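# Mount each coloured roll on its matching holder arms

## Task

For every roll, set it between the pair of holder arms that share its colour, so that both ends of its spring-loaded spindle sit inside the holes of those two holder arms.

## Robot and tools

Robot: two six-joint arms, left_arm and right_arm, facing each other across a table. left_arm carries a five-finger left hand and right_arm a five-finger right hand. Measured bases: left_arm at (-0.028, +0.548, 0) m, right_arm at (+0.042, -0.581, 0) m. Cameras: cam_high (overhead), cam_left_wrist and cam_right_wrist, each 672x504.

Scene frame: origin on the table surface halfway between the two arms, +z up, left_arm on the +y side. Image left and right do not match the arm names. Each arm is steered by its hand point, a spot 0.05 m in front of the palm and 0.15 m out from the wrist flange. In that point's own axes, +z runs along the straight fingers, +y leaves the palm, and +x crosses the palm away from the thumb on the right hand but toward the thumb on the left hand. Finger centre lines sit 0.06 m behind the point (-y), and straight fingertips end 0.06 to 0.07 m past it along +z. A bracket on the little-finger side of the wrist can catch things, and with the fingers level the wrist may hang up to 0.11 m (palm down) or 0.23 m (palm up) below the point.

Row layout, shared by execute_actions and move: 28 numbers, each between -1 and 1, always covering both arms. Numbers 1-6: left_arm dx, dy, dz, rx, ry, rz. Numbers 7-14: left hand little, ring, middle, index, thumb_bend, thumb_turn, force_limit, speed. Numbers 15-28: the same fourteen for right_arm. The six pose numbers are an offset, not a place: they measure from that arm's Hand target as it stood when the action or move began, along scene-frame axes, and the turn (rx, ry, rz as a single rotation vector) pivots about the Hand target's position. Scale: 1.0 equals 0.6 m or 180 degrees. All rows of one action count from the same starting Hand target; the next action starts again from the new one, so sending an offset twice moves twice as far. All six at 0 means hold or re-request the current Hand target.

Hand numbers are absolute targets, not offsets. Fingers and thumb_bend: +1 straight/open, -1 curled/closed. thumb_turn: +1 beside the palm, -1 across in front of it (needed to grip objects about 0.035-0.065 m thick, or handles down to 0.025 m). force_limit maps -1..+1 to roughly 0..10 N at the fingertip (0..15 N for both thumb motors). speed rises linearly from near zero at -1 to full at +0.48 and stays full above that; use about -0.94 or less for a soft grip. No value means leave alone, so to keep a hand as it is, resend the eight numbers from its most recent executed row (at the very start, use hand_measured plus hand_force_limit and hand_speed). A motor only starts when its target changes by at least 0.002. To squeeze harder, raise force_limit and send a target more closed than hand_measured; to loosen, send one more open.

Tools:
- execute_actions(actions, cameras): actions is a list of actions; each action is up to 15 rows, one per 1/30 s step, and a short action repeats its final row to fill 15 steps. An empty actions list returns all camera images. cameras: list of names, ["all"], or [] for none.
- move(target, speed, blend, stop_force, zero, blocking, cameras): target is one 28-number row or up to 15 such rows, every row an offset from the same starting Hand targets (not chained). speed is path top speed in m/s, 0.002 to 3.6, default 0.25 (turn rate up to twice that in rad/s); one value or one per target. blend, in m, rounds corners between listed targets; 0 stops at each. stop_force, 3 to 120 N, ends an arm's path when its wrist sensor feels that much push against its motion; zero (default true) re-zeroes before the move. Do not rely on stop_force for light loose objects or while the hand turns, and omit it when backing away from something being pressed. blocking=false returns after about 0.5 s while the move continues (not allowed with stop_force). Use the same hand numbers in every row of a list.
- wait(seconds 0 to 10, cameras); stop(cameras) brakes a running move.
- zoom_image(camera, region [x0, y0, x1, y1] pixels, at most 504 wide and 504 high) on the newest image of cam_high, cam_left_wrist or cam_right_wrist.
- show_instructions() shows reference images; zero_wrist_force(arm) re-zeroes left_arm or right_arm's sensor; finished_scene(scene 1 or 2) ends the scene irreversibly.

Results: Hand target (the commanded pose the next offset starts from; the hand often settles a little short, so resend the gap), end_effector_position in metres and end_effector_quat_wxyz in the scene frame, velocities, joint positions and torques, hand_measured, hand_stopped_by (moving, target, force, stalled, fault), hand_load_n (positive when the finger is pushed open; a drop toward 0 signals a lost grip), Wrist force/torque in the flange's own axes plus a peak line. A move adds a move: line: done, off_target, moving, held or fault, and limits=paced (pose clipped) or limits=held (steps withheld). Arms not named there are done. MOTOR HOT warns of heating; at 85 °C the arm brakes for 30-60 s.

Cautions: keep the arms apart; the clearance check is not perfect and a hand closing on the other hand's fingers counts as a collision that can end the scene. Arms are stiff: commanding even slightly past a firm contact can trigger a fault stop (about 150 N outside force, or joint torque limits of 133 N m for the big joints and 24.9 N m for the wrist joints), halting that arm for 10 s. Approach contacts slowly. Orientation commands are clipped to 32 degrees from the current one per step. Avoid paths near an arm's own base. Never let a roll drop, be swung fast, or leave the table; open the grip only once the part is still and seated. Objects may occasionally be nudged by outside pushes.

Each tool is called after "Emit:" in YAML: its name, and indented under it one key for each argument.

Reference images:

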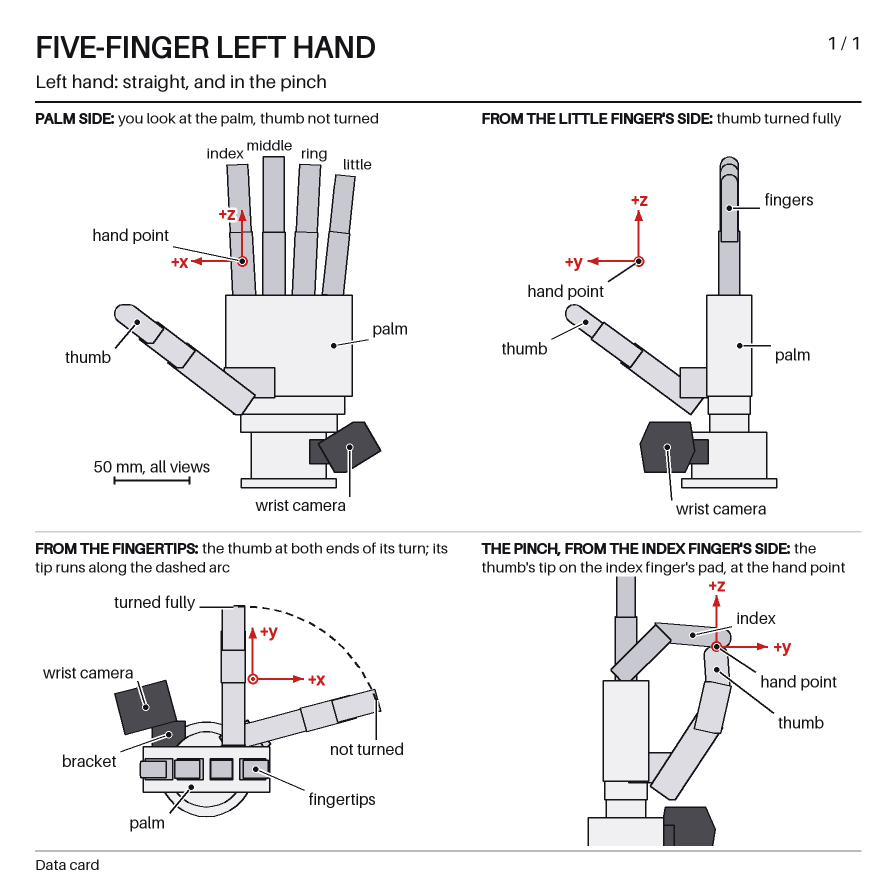

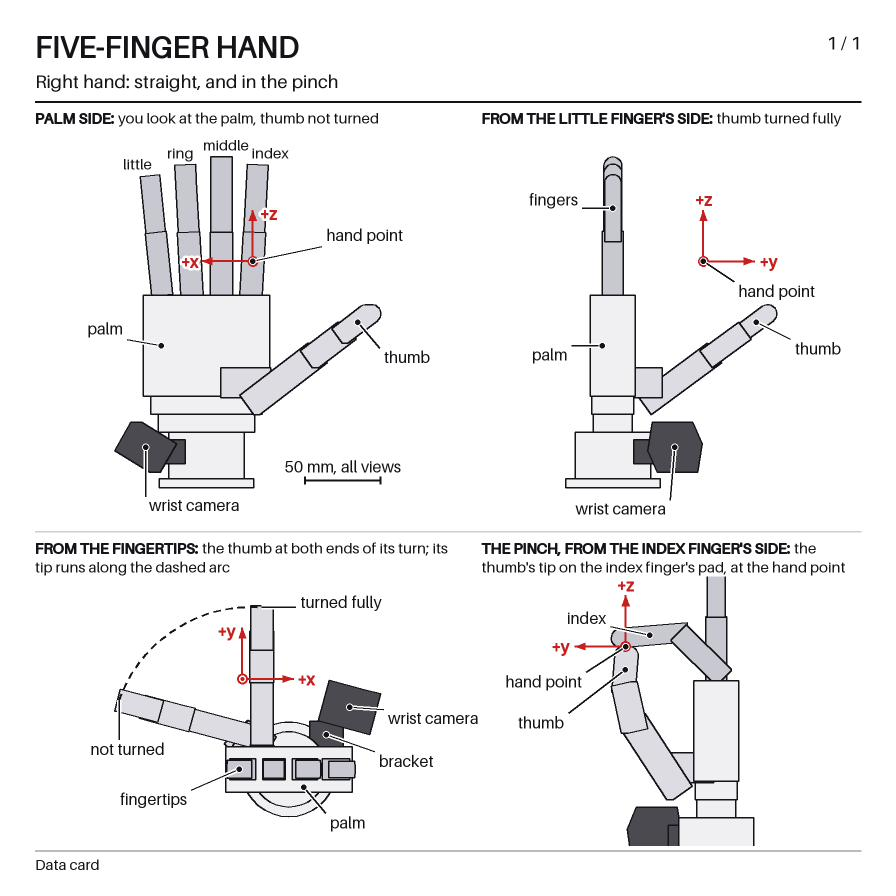

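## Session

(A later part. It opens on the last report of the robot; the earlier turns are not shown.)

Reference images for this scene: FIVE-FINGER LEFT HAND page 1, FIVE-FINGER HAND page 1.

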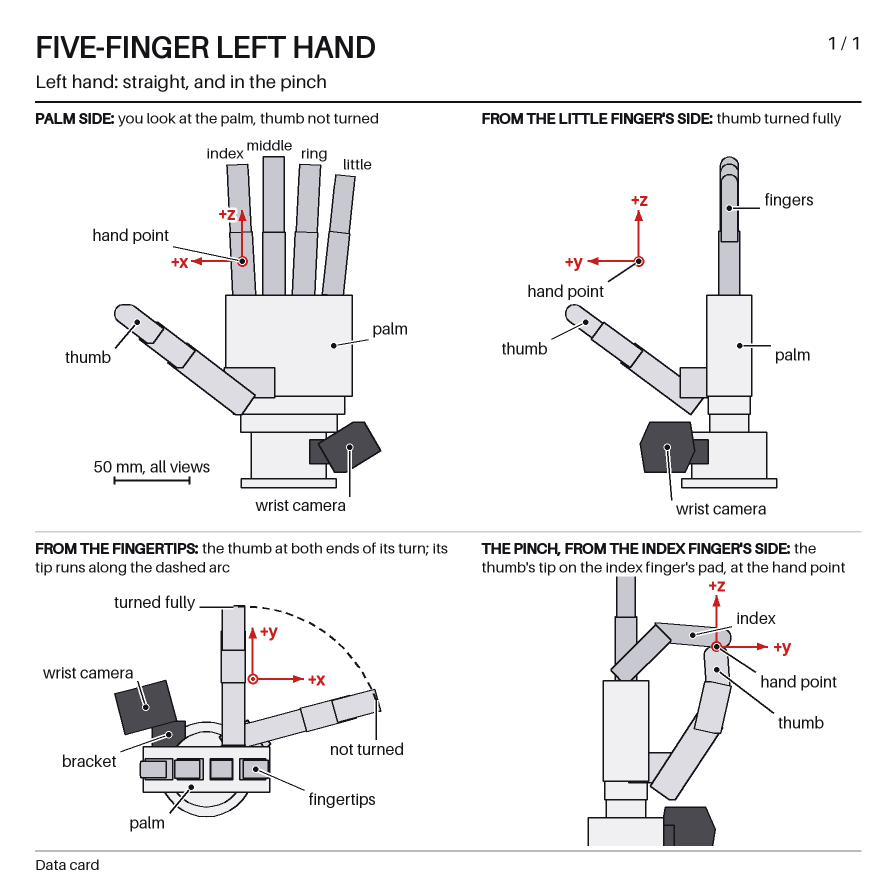

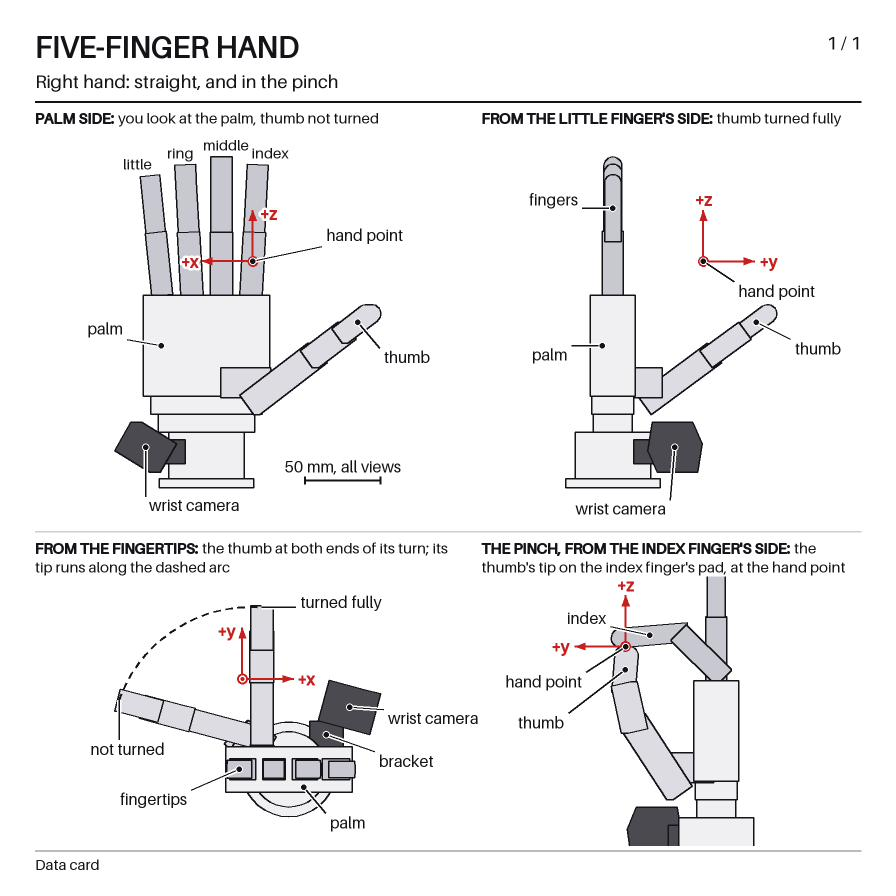

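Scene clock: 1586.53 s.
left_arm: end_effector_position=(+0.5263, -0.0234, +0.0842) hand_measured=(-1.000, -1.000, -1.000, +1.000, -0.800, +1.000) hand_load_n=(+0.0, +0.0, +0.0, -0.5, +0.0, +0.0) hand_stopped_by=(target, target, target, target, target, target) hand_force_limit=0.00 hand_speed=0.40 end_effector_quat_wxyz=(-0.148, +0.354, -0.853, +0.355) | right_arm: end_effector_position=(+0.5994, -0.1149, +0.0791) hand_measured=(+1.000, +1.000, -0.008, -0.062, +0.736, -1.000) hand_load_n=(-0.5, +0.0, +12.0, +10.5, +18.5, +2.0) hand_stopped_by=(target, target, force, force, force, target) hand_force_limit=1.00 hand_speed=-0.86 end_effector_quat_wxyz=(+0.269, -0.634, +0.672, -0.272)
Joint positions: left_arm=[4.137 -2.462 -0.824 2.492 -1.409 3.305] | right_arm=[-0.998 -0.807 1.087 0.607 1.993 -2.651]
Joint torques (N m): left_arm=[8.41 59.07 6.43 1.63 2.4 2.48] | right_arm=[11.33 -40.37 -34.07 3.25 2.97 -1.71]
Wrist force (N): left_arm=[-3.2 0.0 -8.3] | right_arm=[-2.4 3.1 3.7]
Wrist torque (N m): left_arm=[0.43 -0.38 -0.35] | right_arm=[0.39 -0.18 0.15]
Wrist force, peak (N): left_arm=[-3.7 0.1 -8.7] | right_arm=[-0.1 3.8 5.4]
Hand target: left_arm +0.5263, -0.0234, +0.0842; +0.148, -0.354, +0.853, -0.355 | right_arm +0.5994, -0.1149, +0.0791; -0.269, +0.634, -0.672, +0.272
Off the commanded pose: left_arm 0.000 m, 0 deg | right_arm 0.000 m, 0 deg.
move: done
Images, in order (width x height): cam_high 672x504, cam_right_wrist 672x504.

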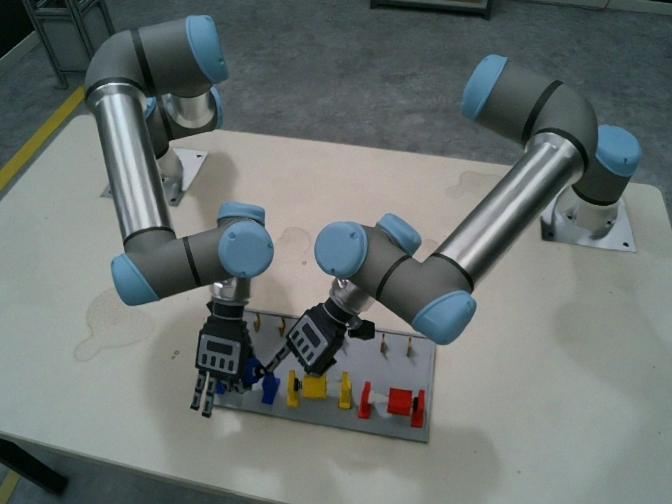

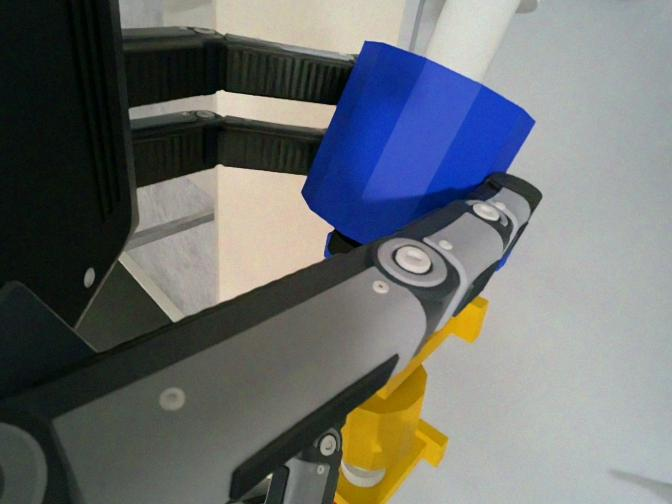

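Emit:
zoom_image:
  camera: "cam_right_wrist"
  region: [420, 0, 580, 120]

Emit:
move:
  target: [0,0,-0.0012,0,0,0,-1,-1,-1,1,-0.8,1,0,0.4,0,0,-0.0012,0,0,0,1,1,-0.78,-0.72,-0.38,-1,1.0,-0.86]
  speed: 0.01
  cameras: ["cam_high","cam_right_wrist"]

Emit:
zoom_image:
  camera: "cam_right_wrist"
  region: [420, 0, 580, 120]

Emit:
zoom_image:
  camera: "cam_high"
  region: [230, 340, 310, 400]

Scaled by 3.150 from the camera's 672x504 image, which has a finer 960x720 frame.

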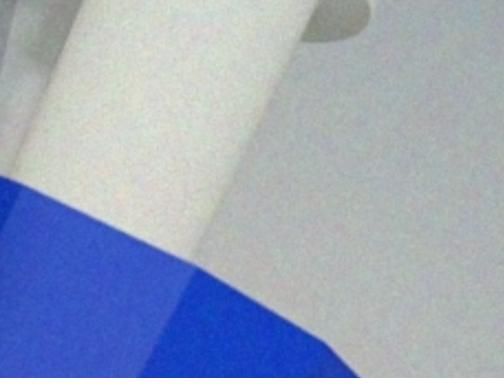

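Scene clock: 1587.80 s.
left_arm: end_effector_position=(+0.5263, -0.0233, +0.0835) hand_measured=(-1.000, -1.000, -1.000, +1.000, -0.800, +1.000) hand_load_n=(+0.0, +0.5, +0.0, -1.5, +0.0, +0.0) hand_stopped_by=(target, target, target, target, target, target) hand_force_limit=0.00 hand_speed=0.40 end_effector_quat_wxyz=(-0.148, +0.354, -0.853, +0.355) | right_arm: end_effector_position=(+0.5994, -0.1149, +0.0785) hand_measured=(+1.000, +1.000, -0.008, -0.062, +0.736, -1.000) hand_load_n=(+0.0, +0.0, +11.0, +10.5, +19.0, +2.5) hand_stopped_by=(target, target, force, force, force, target) hand_force_limit=1.00 hand_speed=-0.86 end_effector_quat_wxyz=(+0.269, -0.634, +0.672, -0.272)
Joint positions: left_arm=[4.137 -2.462 -0.825 2.494 -1.409 3.305] | right_arm=[-0.998 -0.806 1.088 0.606 1.993 -2.651]
Joint torques (N m): left_arm=[8 37.68 6.78 1.79 2.28 2.23] | right_arm=[11.61 -38.6 -7.59 -0.35 2.76 -1.62]
Wrist force (N): left_arm=[-3.9 0.5 -7.6] | right_arm=[-0.4 2.6 1.0]
Wrist torque (N m): left_arm=[0.31 -0.42 -0.38] | right_arm=[0.36 -0.07 0.08]
Wrist force, peak (N): left_arm=[-3.3 0.0 -8.4] | right_arm=[-2.7 3.6 3.8]
Hand target: left_arm +0.5263, -0.0234, +0.0835; +0.148, -0.354, +0.853, -0.355 | right_arm +0.5994, -0.1149, +0.0784; -0.269, +0.634, -0.672, +0.272
Off the commanded pose: left_arm 0.000 m, 0 deg | right_arm 0.000 m, 0 deg.
move: done
Images, in order (width x height): cam_high 672x504, cam_right_wrist 672x504.

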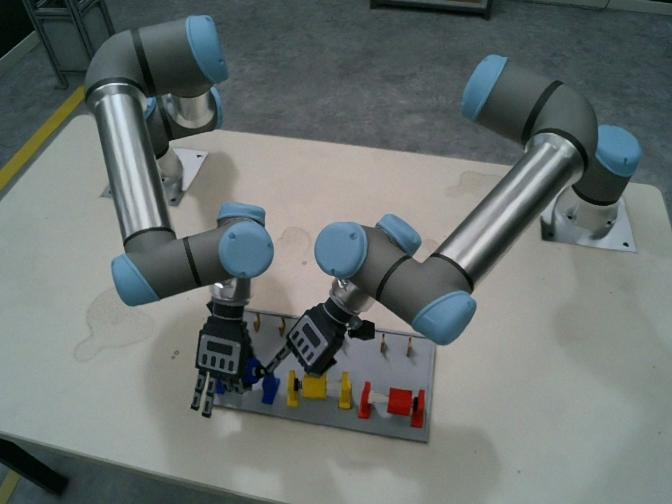

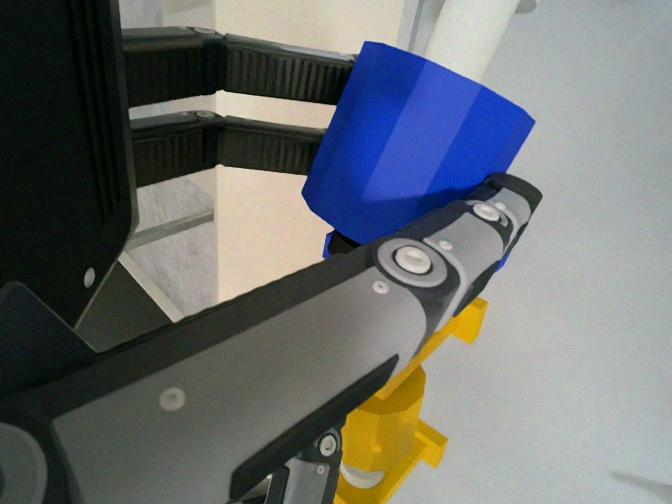

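Scaled by 3.150 from the camera's 672x504 image, which has a finer 960x720 frame.

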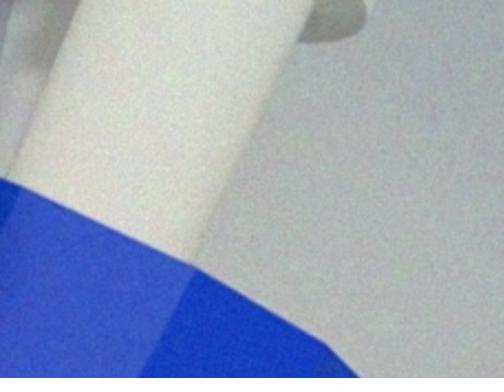

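Scaled by 6.300 from the camera's 672x504 image, which has a finer 960x720 frame.

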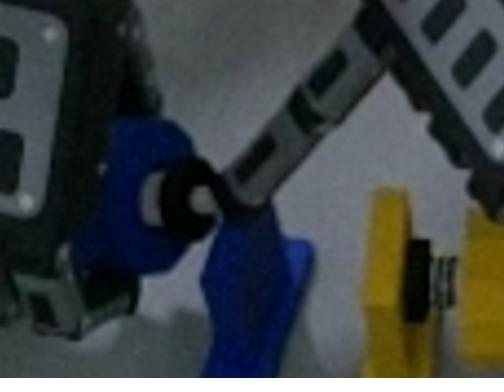

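Emit:
move:
  target: [0,0,-0.0013,0,0,0,-1,-1,-1,1,-0.8,1,0,0.4,0,0,-0.0013,0,0,0,1,1,-0.78,-0.72,-0.38,-1,1.0,-0.86]
  speed: 0.01
  cameras: ["cam_high","cam_right_wrist"]

Emit:
zoom_image:
  camera: "cam_right_wrist"
  region: [420, 0, 580, 120]

Emit:
zoom_image:
  camera: "cam_high"
  region: [230, 340, 310, 400]

Scene clock: 1591.83 s.
left_arm: end_effector_position=(+0.5263, -0.0233, +0.0827) hand_measured=(-1.000, -1.000, -1.000, +1.000, -0.800, +1.000) hand_load_n=(+0.0, +0.0, +0.0, -2.0, +0.0, +0.0) hand_stopped_by=(target, target, target, target, target, target) hand_force_limit=0.00 hand_speed=0.40 end_effector_quat_wxyz=(-0.148, +0.354, -0.853, +0.355) | right_arm: end_effector_position=(+0.5994, -0.1149, +0.0777) hand_measured=(+1.000, +1.000, -0.008, -0.062, +0.736, -1.000) hand_load_n=(+0.0, -0.5, +10.5, +10.0, +19.0, +2.0) hand_stopped_by=(target, target, force, force, force, target) hand_force_limit=1.00 hand_speed=-0.86 end_effector_quat_wxyz=(+0.269, -0.634, +0.672, -0.272)
Joint positions: left_arm=[4.137 -2.463 -0.827 2.495 -1.409 3.305] | right_arm=[-0.998 -0.806 1.089 0.605 1.993 -2.651]
Joint torques (N m): left_arm=[1.19 38.71 6.09 1.89 2.16 1.72] | right_arm=[12 -37.01 -5.61 -0.7 -1.06 0.1]
Wrist force (N): left_arm=[-4.2 1.2 -7.2] | right_arm=[0.0 2.3 0.6]
Wrist torque (N m): left_arm=[0.32 -0.42 -0.41] | right_arm=[0.32 -0.08 0.09]
Wrist force, peak (N): left_arm=[-4.1 1.0 -7.7] | right_arm=[-0.7 3.0 1.2]
Hand target: left_arm +0.5263, -0.0234, +0.0827; +0.148, -0.354, +0.853, -0.355 | right_arm +0.5994, -0.1149, +0.0776; -0.269, +0.634, -0.672, +0.272
Off the commanded pose: left_arm 0.000 m, 0 deg | right_arm 0.000 m, 0 deg.
move: done
Images, in order (width x height): cam_high 672x504, cam_right_wrist 672x504.

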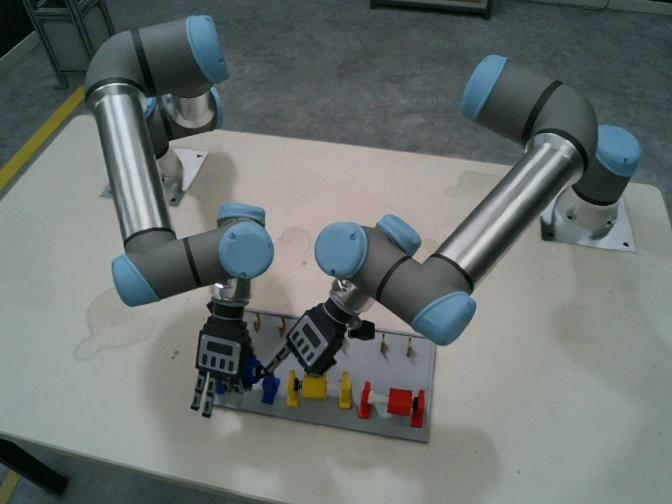

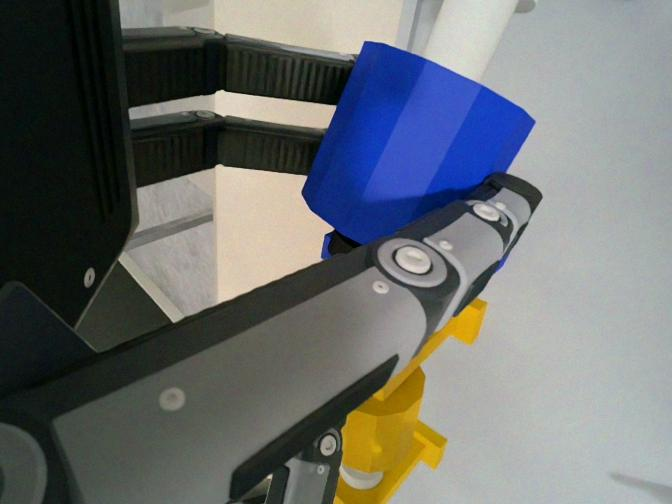

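Scaled by 3.150 from the camera's 672x504 image, which has a finer 960x720 frame.

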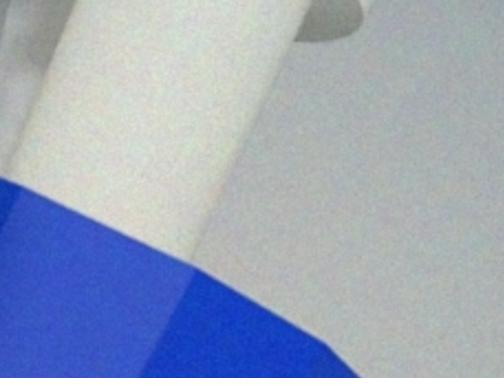

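Scaled by 6.300 from the camera's 672x504 image, which has a finer 960x720 frame.

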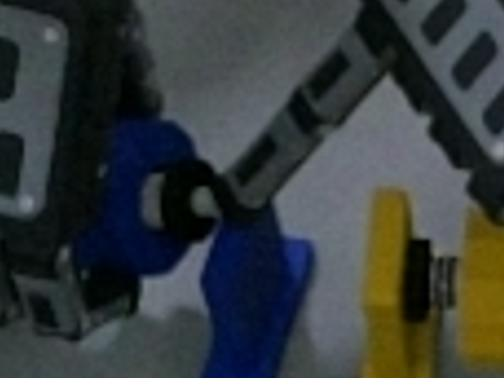

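Emit:
zoom_image:
  camera: "cam_high"
  region: [195, 345, 285, 415]

Emit:
zoom_image:
  camera: "cam_left_wrist"
  region: [390, 80, 520, 250]

Scaled by 5.600 from the camera's 672x504 image, which has a finer 960x720 frame.

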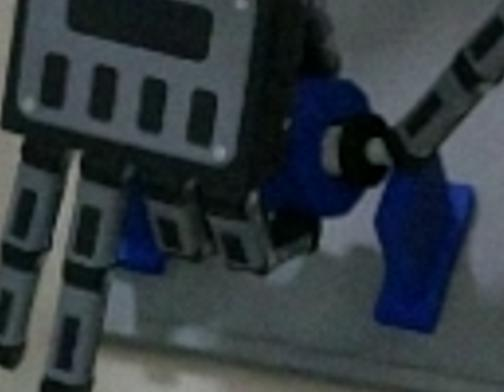

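This scene's latest camera images include none from cam_left_wrist. They are from: cam_high, cam_right_wrist. cam_left_wrist's image comes with the result of a call that names it in "cameras".

Emit:
move:
  target: [0.0017,0,-0.0015,0,0,0,-1,-1,-1,1,-0.8,1,0,0.4,0.0017,0,-0.0015,0,0,0,1,1,-0.78,-0.72,-0.38,-1,1.0,-0.86]
  speed: 0.01
  cameras: ["cam_right_wrist"]

Emit:
zoom_image:
  camera: "cam_right_wrist"
  region: [420, 0, 580, 120]

Emit:
move:
  target: [0.0025,0,0,0,0,0,-1,-1,-1,1,-0.8,1,0,0.4,0.0025,0,0,0,0,0,1,1,-0.78,-0.72,-0.38,-1,1.0,-0.86]
  speed: 0.01
  cameras: ["cam_right_wrist"]

Emit:
zoom_image:
  camera: "cam_right_wrist"
  region: [420, 0, 580, 120]

Scene clock: 1594.53 s.
left_arm: end_effector_position=(+0.5273, -0.0234, +0.0818) hand_measured=(-1.000, -1.000, -1.000, +1.000, -0.800, +1.000) hand_load_n=(+0.0, +0.0, +0.0, -2.5, +0.0, +0.0) hand_stopped_by=(target, target, target, target, target, target) hand_force_limit=0.00 hand_speed=0.40 end_effector_quat_wxyz=(-0.148, +0.354, -0.853, +0.355) | right_arm: end_effector_position=(+0.6004, -0.1149, +0.0768) hand_measured=(+1.000, +1.000, -0.008, -0.062, +0.736, -1.000) hand_load_n=(+0.0, +0.0, +10.5, +10.5, +19.0, +2.0) hand_stopped_by=(target, target, force, force, force, target) hand_force_limit=1.00 hand_speed=-0.86 end_effector_quat_wxyz=(+0.269, -0.634, +0.672, -0.272)
Joint positions: left_arm=[4.138 -2.466 -0.824 2.495 -1.408 3.305] | right_arm=[-0.999 -0.803 1.087 0.604 1.993 -2.652]
Joint torques (N m): left_arm=[6.62 39.86 33.47 -1.6 2.7 2.41] | right_arm=[-9.18 -37.99 -32.55 -0.67 -1.69 -1.63]
Wrist force (N): left_arm=[-4.4 1.5 -7.2] | right_arm=[-0.2 2.7 0.7]
Wrist torque (N m): left_arm=[0.32 -0.44 -0.42] | right_arm=[0.39 -0.03 0.08]
Wrist force, peak (N): left_arm=[-4.2 1.2 -7.6] | right_arm=[-0.2 2.9 0.5]
Hand target: left_arm +0.5273, -0.0234, +0.0818; +0.148, -0.354, +0.853, -0.355 | right_arm +0.6004, -0.1149, +0.0767; -0.269, +0.634, -0.672, +0.272
Off the commanded pose: left_arm 0.000 m, 0 deg | right_arm 0.000 m, 0 deg.
move: done
Images, in order (width x height): cam_right_wrist 672x504.

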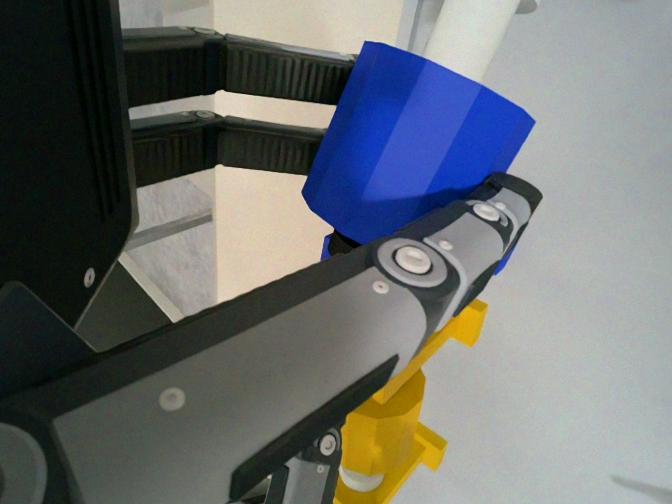

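Scaled by 3.150 from the camera's 672x504 image, which has a finer 960x720 frame.

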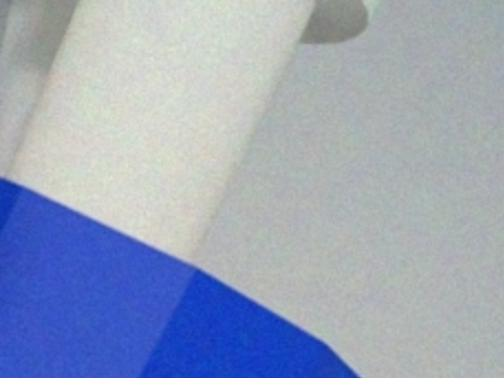

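Scene clock: 1595.23 s.
left_arm: end_effector_position=(+0.5288, -0.0233, +0.0818) hand_measured=(-1.000, -1.000, -1.000, +1.000, -0.800, +1.000) hand_load_n=(+0.0, +0.0, +0.0, -2.5, +0.0, +0.0) hand_stopped_by=(target, target, target, target, target, target) hand_force_limit=0.00 hand_speed=0.40 end_effector_quat_wxyz=(-0.148, +0.354, -0.853, +0.355) | right_arm: end_effector_position=(+0.6019, -0.1149, +0.0767) hand_measured=(+1.000, +1.000, -0.008, -0.062, +0.736, -1.000) hand_load_n=(+0.0, +0.0, +11.0, +10.0, +19.0, +2.0) hand_stopped_by=(target, target, force, force, force, target) hand_force_limit=1.00 hand_speed=-0.86 end_effector_quat_wxyz=(+0.269, -0.634, +0.672, -0.272)
Joint positions: left_arm=[4.139 -2.469 -0.817 2.492 -1.407 3.306] | right_arm=[-1 -0.801 1.082 0.605 1.992 -2.653]
Joint torques (N m): left_arm=[7.46 38.79 34.13 -1.92 2.8 2.41] | right_arm=[-10.57 -36.76 -32.46 2.67 -1.66 -1.67]
Wrist force (N): left_arm=[-4.5 1.4 -7.3] | right_arm=[0.2 2.5 0.4]
Wrist torque (N m): left_arm=[0.32 -0.45 -0.43] | right_arm=[0.36 -0.08 0.10]
Wrist force, peak (N): left_arm=[-4.6 1.5 -7.4] | right_arm=[0.3 2.6 0.5]
Hand target: left_arm +0.5288, -0.0234, +0.0818; +0.148, -0.354, +0.853, -0.355 | right_arm +0.6019, -0.1149, +0.0767; -0.269, +0.634, -0.672, +0.272
Off the commanded pose: left_arm 0.000 m, 0 deg | right_arm 0.000 m, 0 deg.
move: done
Images, in order (width x height): cam_right_wrist 672x504.

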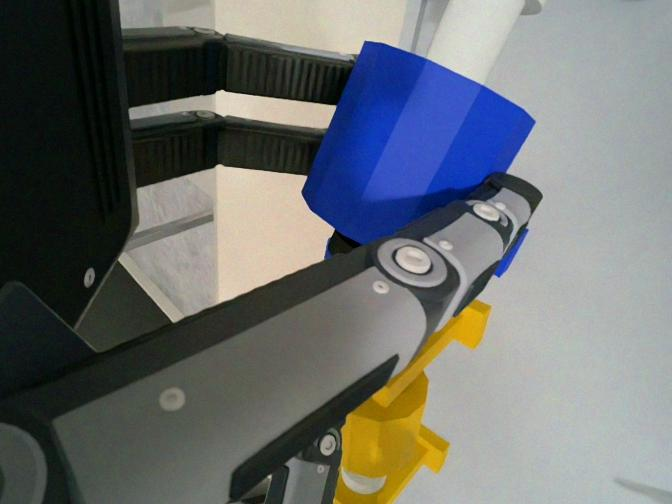

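Scaled by 3.150 from the camera's 672x504 image, which has a finer 960x720 frame.

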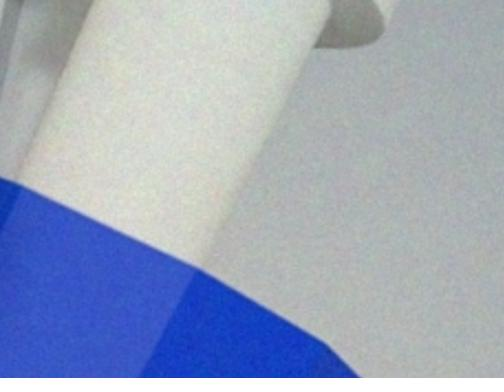

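Emit:
move:
  target: [0.0025,0,0,0,0,0,-1,-1,-1,1,-0.8,1,0,0.4,0.0025,0,0,0,0,0,1,1,-0.78,-0.72,-0.38,-1,1.0,-0.86]
  speed: 0.01
  cameras: ["cam_right_wrist"]

Emit:
zoom_image:
  camera: "cam_right_wrist"
  region: [420, 0, 580, 120]

Emit:
move:
  target: [0.0025,0,0,0,0,0,-1,-1,-1,1,-0.8,1,0,0.4,0.0025,0,0,0,0,0,1,1,-0.78,-0.72,-0.38,-1,1.0,-0.86]
  speed: 0.01
  cameras: ["cam_right_wrist","cam_high"]

Emit:
zoom_image:
  camera: "cam_right_wrist"
  region: [420, 0, 580, 120]

Scene clock: 1596.27 s.
left_arm: end_effector_position=(+0.5303, -0.0233, +0.0818) hand_measured=(-1.000, -1.000, -1.000, +1.000, -0.800, +1.000) hand_load_n=(+0.5, +0.0, +0.0, -1.5, +0.0, +0.0) hand_stopped_by=(target, target, target, target, target, target) hand_force_limit=0.00 hand_speed=0.40 end_effector_quat_wxyz=(-0.148, +0.354, -0.853, +0.355) | right_arm: end_effector_position=(+0.6034, -0.1149, +0.0767) hand_measured=(+1.000, +1.000, -0.008, -0.062, +0.736, -1.000) hand_load_n=(+0.0, +0.0, +10.5, +10.0, +19.0, +2.0) hand_stopped_by=(target, target, force, force, force, target) hand_force_limit=1.00 hand_speed=-0.86 end_effector_quat_wxyz=(+0.269, -0.634, +0.672, -0.272)
Joint positions: left_arm=[4.14 -2.473 -0.811 2.489 -1.406 3.307] | right_arm=[-1.002 -0.798 1.077 0.607 1.991 -2.655]
Joint torques (N m): left_arm=[5.49 38.36 33.25 -2.25 2.94 2.39] | right_arm=[-10.82 -38.46 -33.84 2.37 -1.83 -1.51]
Wrist force (N): left_arm=[-4.7 0.8 -7.1] | right_arm=[0.0 2.7 0.4]
Wrist torque (N m): left_arm=[0.30 -0.48 -0.43] | right_arm=[0.31 -0.07 0.09]
Wrist force, peak (N): left_arm=[-4.4 1.3 -7.4] | right_arm=[0.1 3.3 0.5]
Hand target: left_arm +0.5303, -0.0234, +0.0818; +0.148, -0.354, +0.853, -0.355 | right_arm +0.6034, -0.1149, +0.0767; -0.269, +0.634, -0.672, +0.272
Off the commanded pose: left_arm 0.000 m, 0 deg | right_arm 0.000 m, 0 deg.
move: done
Images, in order (width x height): cam_right_wrist 672x504.

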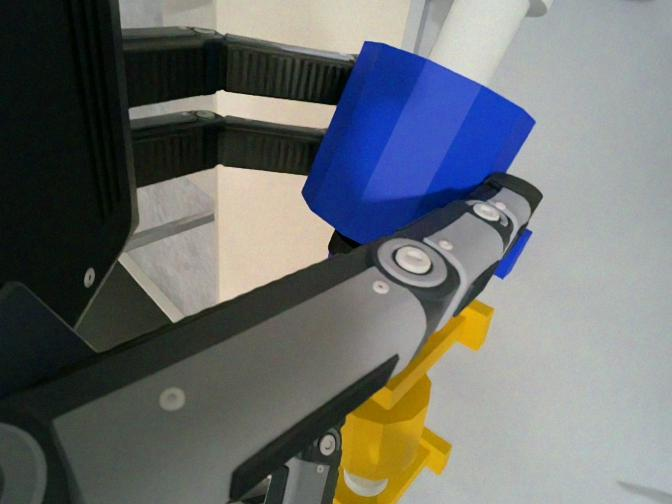

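Scaled by 3.150 from the camera's 672x504 image, which has a finer 960x720 frame.

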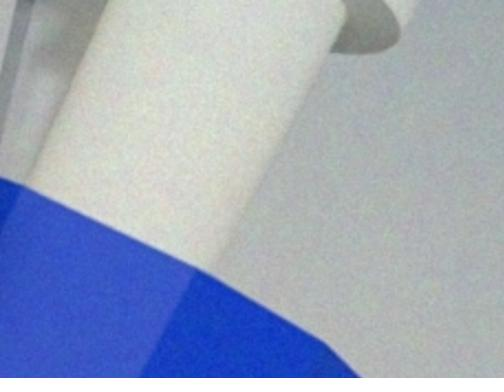

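Scene clock: 1596.97 s.
left_arm: end_effector_position=(+0.5318, -0.0233, +0.0818) hand_measured=(-1.000, -1.000, -1.000, +1.000, -0.800, +1.000) hand_load_n=(+0.0, +0.0, +0.5, -1.0, +0.0, -0.5) hand_stopped_by=(target, target, target, target, target, target) hand_force_limit=0.00 hand_speed=0.40 end_effector_quat_wxyz=(-0.148, +0.354, -0.853, +0.355) | right_arm: end_effector_position=(+0.6049, -0.1149, +0.0767) hand_measured=(+1.000, +1.000, -0.008, -0.062, +0.736, -1.000) hand_load_n=(+0.0, +0.0, +10.5, +10.0, +19.0, +2.0) hand_stopped_by=(target, target, force, force, force, target) hand_force_limit=1.00 hand_speed=-0.86 end_effector_quat_wxyz=(+0.269, -0.634, +0.672, -0.272)
Joint positions: left_arm=[4.141 -2.476 -0.804 2.486 -1.405 3.308] | right_arm=[-1.003 -0.796 1.073 0.609 1.99 -2.656]
Joint torques (N m): left_arm=[6.68 39.3 33.24 -2.44 2.99 2.5] | right_arm=[-10.98 -39.42 -32.99 2.23 -1.85 -1.97]
Wrist force (N): left_arm=[-5.0 0.2 -6.8] | right_arm=[-0.2 3.4 0.4]
Wrist torque (N m): left_arm=[0.29 -0.48 -0.46] | right_arm=[0.35 -0.06 0.09]
Wrist force, peak (N): left_arm=[-5.0 0.5 -7.1] | right_arm=[-0.3 3.5 0.1]
Hand target: left_arm +0.5318, -0.0234, +0.0818; +0.148, -0.354, +0.853, -0.355 | right_arm +0.6049, -0.1149, +0.0767; -0.269, +0.634, -0.672, +0.272
Off the commanded pose: left_arm 0.000 m, 0 deg | right_arm 0.000 m, 0 deg.
move: done
Images, in order (width x height): cam_high 672x504, cam_right_wrist 672x504.

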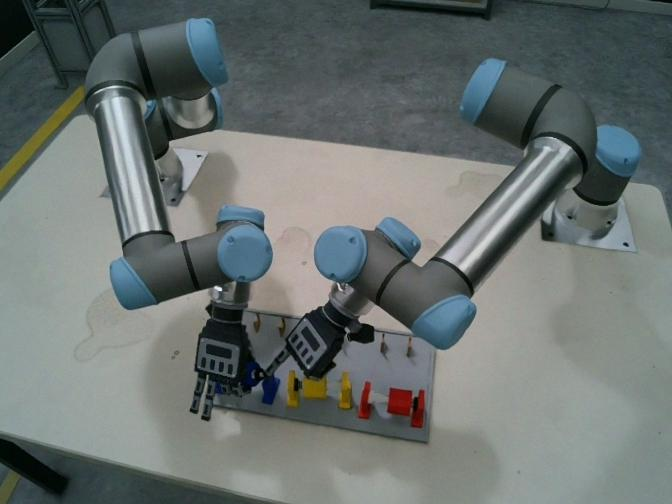

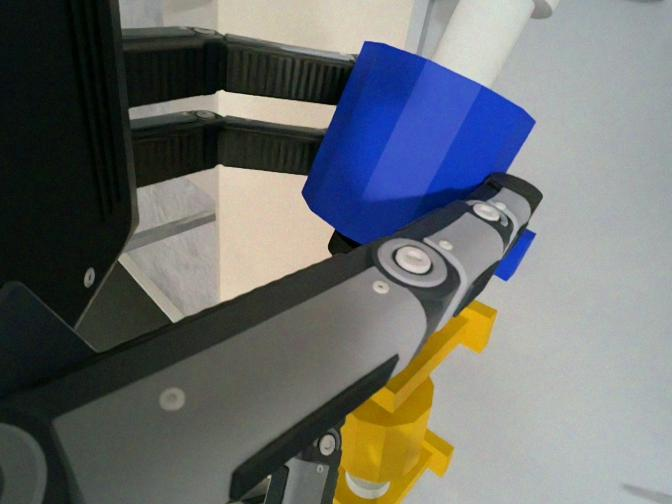

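Scaled by 3.150 from the camera's 672x504 image, which has a finer 960x720 frame.

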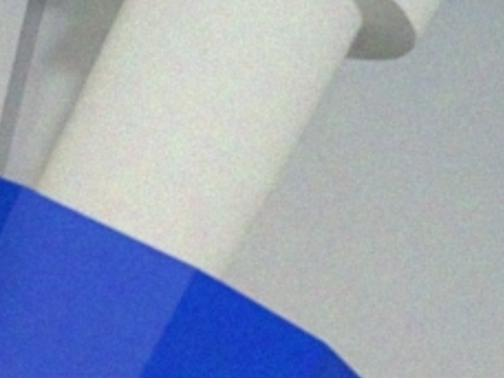

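Emit:
move:
  target: [0.0025,0,0,0,0,0,-1,-1,-1,1,-0.8,1,0,0.4,0.0025,0,0,0,0,0,1,1,-0.78,-0.72,-0.38,-1,1.0,-0.86]
  speed: 0.01
  cameras: ["cam_right_wrist"]

Emit:
zoom_image:
  camera: "cam_right_wrist"
  region: [420, 0, 580, 120]

Emit:
move:
  target: [0.0025,0,0,0,0,0,-1,-1,-1,1,-0.8,1,0,0.4,0.0025,0,0,0,0,0,1,1,-0.78,-0.72,-0.38,-1,1.0,-0.86]
  speed: 0.01
  cameras: ["cam_right_wrist","cam_high"]

Emit:
zoom_image:
  camera: "cam_right_wrist"
  region: [420, 0, 580, 120]

Scene clock: 1597.97 s.
left_arm: end_effector_position=(+0.5333, -0.0233, +0.0818) hand_measured=(-1.000, -1.000, -1.000, +1.000, -0.800, +1.000) hand_load_n=(+0.0, +0.5, +0.0, -0.5, +0.0, +0.0) hand_stopped_by=(target, target, target, target, target, target) hand_force_limit=0.00 hand_speed=0.40 end_effector_quat_wxyz=(-0.148, +0.354, -0.853, +0.355) | right_arm: end_effector_position=(+0.6064, -0.1149, +0.0767) hand_measured=(+1.000, +1.000, -0.008, -0.062, +0.736, -1.000) hand_load_n=(+0.0, +0.0, +9.0, +9.0, +20.0, +3.0) hand_stopped_by=(target, target, force, force, force, target) hand_force_limit=1.00 hand_speed=-0.86 end_effector_quat_wxyz=(+0.269, -0.634, +0.672, -0.272)
Joint positions: left_arm=[4.143 -2.48 -0.797 2.482 -1.405 3.309] | right_arm=[-1.004 -0.793 1.068 0.61 1.989 -2.657]
Joint torques (N m): left_arm=[6.06 38.32 34.29 -2.44 3.13 2.28] | right_arm=[-11.02 -39.83 -32.98 1.18 -1.67 -1.33]
Wrist force (N): left_arm=[-5.7 0.2 -6.2] | right_arm=[0.7 6.1 -2.1]
Wrist torque (N m): left_arm=[0.30 -0.54 -0.50] | right_arm=[0.40 0.04 0.17]
Wrist force, peak (N): left_arm=[-5.2 0.2 -7.0] | right_arm=[1.0 6.2 -1.6]
Hand target: left_arm +0.5333, -0.0234, +0.0818; +0.148, -0.354, +0.853, -0.355 | right_arm +0.6064, -0.1149, +0.0767; -0.269, +0.634, -0.672, +0.272
Off the commanded pose: left_arm 0.000 m, 0 deg | right_arm 0.000 m, 0 deg.
move: done
Images, in order (width x height): cam_right_wrist 672x504.

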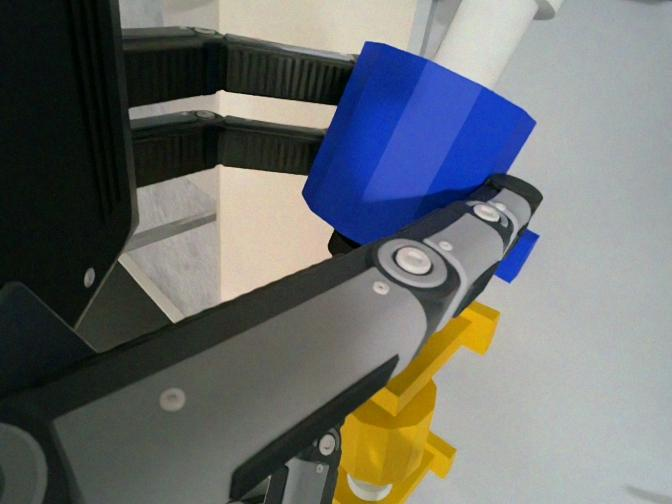

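Scaled by 3.150 from the camera's 672x504 image, which has a finer 960x720 frame.

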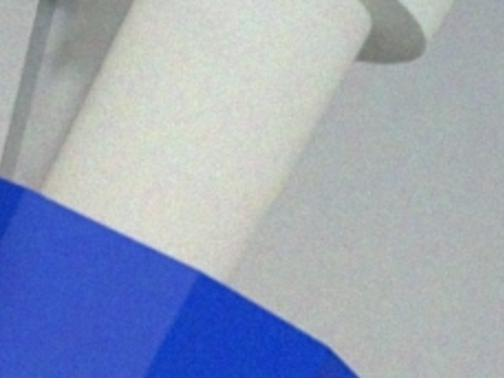

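Scene clock: 1598.67 s.
left_arm: end_effector_position=(+0.5348, -0.0233, +0.0818) hand_measured=(-1.000, -1.000, -1.000, +1.000, -0.800, +1.000) hand_load_n=(+0.0, +0.0, +0.0, -0.5, +0.0, +0.0) hand_stopped_by=(target, target, target, target, target, target) hand_force_limit=0.00 hand_speed=0.40 end_effector_quat_wxyz=(-0.148, +0.354, -0.853, +0.355) | right_arm: end_effector_position=(+0.6079, -0.1149, +0.0767) hand_measured=(+1.000, +1.000, -0.008, -0.062, +0.736, -1.000) hand_load_n=(+0.0, +0.0, +9.0, +9.0, +20.0, +3.0) hand_stopped_by=(target, target, force, force, force, target) hand_force_limit=1.00 hand_speed=-0.86 end_effector_quat_wxyz=(+0.269, -0.634, +0.672, -0.272)
Joint positions: left_arm=[4.144 -2.484 -0.79 2.479 -1.404 3.31] | right_arm=[-1.006 -0.79 1.063 0.612 1.989 -2.658]
Joint torques (N m): left_arm=[5.71 38.24 32.7 -2.57 3.28 2.51] | right_arm=[-9.43 -37.93 -35.05 1.45 -1.51 -1.48]
Wrist force (N): left_arm=[-5.6 0.2 -6.1] | right_arm=[1.1 5.8 -2.0]
Wrist torque (N m): left_arm=[0.27 -0.55 -0.50] | right_arm=[0.37 0.03 0.16]
Wrist force, peak (N): left_arm=[-5.8 0.3 -6.3] | right_arm=[0.9 6.6 -2.3]
Hand target: left_arm +0.5348, -0.0234, +0.0818; +0.148, -0.354, +0.853, -0.355 | right_arm +0.6079, -0.1149, +0.0767; -0.269, +0.634, -0.672, +0.272
Off the commanded pose: left_arm 0.000 m, 0 deg | right_arm 0.000 m, 0 deg.
move: done
Images, in order (width x height): cam_high 672x504, cam_right_wrist 672x504.

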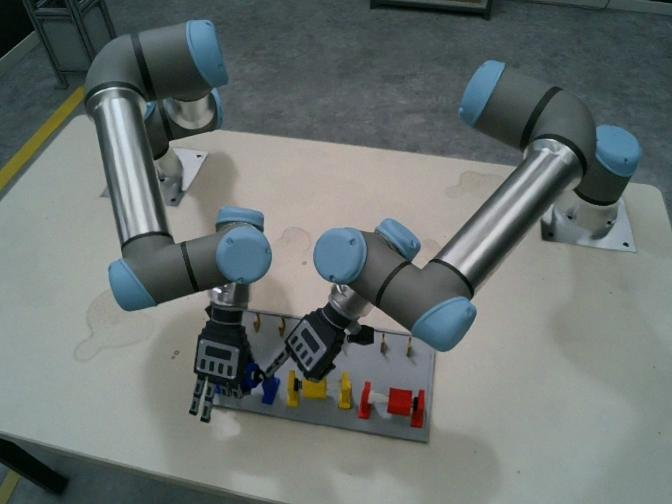

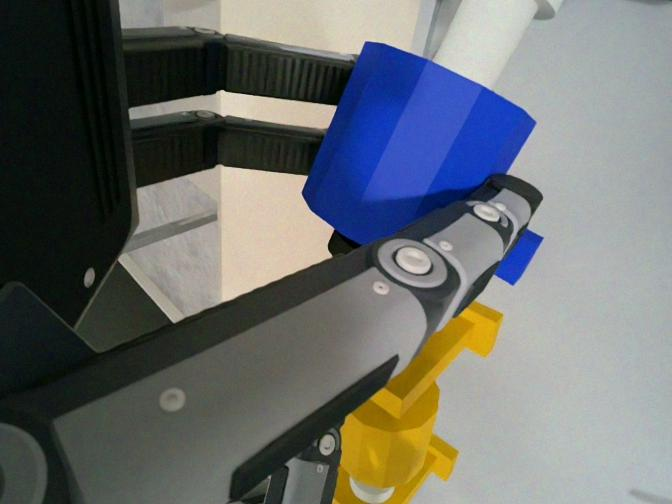

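Scaled by 3.150 from the camera's 672x504 image, which has a finer 960x720 frame.

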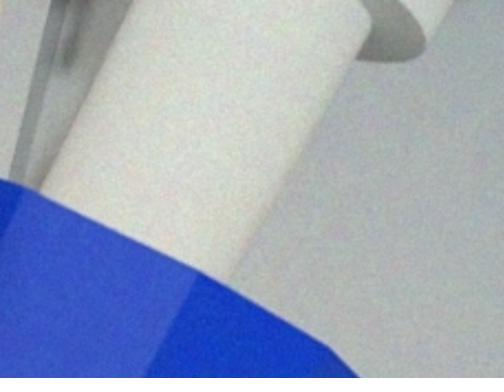

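Emit:
move:
  target: [0.0033,0,-0.002,0,0,0,-1,-1,-1,1,-0.8,1,0,0.4,0.0033,0,-0.002,0,0,0,1,1,-0.78,-0.72,-0.38,-1,1.0,-0.86]
  speed: 0.01
  cameras: ["cam_right_wrist"]

Emit:
zoom_image:
  camera: "cam_right_wrist"
  region: [420, 0, 580, 120]

Scene clock: 1604.60 s.
left_arm: end_effector_position=(+0.5367, -0.0234, +0.0806) hand_measured=(-1.000, -1.000, -1.000, +1.000, -0.800, +1.000) hand_load_n=(+0.5, +0.0, +0.0, -1.0, +0.0, +0.0) hand_stopped_by=(target, target, target, target, target, target) hand_force_limit=0.00 hand_speed=0.40 end_effector_quat_wxyz=(-0.147, +0.354, -0.853, +0.355) | right_arm: end_effector_position=(+0.6099, -0.1150, +0.0756) hand_measured=(+1.000, +1.000, -0.008, -0.062, +0.736, -1.000) hand_load_n=(+0.0, +0.0, +9.5, +11.0, +18.5, +4.0) hand_stopped_by=(target, target, force, force, force, target) hand_force_limit=1.00 hand_speed=-0.86 end_effector_quat_wxyz=(+0.269, -0.634, +0.672, -0.272)
Joint positions: left_arm=[4.145 -2.489 -0.783 2.477 -1.403 3.311] | right_arm=[-1.008 -0.786 1.058 0.612 1.987 -2.66]
Joint torques (N m): left_arm=[13.72 40.47 33.24 -2.04 0.3 2.44] | right_arm=[-9.36 -39.09 -31.39 0.02 -2.1 -1.63]
Wrist force (N): left_arm=[0.9 0.5 -4.7] | right_arm=[1.0 1.8 0.3]
Wrist torque (N m): left_arm=[0.20 -0.12 -0.10] | right_arm=[0.29 0.11 0.11]
Wrist force, peak (N): left_arm=[-5.8 0.3 -6.3] | right_arm=[-0.9 5.7 -4.6]
Hand target: left_arm +0.5368, -0.0234, +0.0806; +0.148, -0.354, +0.853, -0.355 | right_arm +0.6099, -0.1149, +0.0755; -0.269, +0.634, -0.672, +0.272
Off the commanded pose: left_arm 0.000 m, 0 deg | right_arm 0.000 m, 0 deg.
move: done
Images, in order (width x height): cam_right_wrist 672x504.

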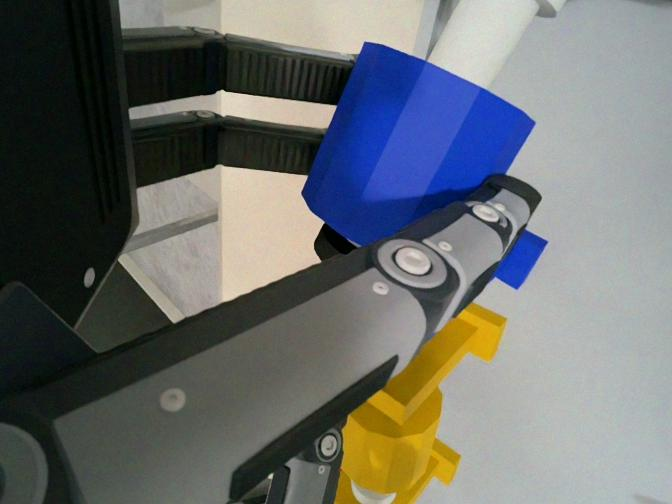

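Scaled by 3.150 from the camera's 672x504 image, which has a finer 960x720 frame.

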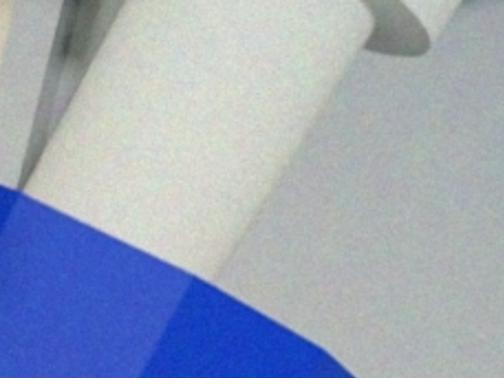

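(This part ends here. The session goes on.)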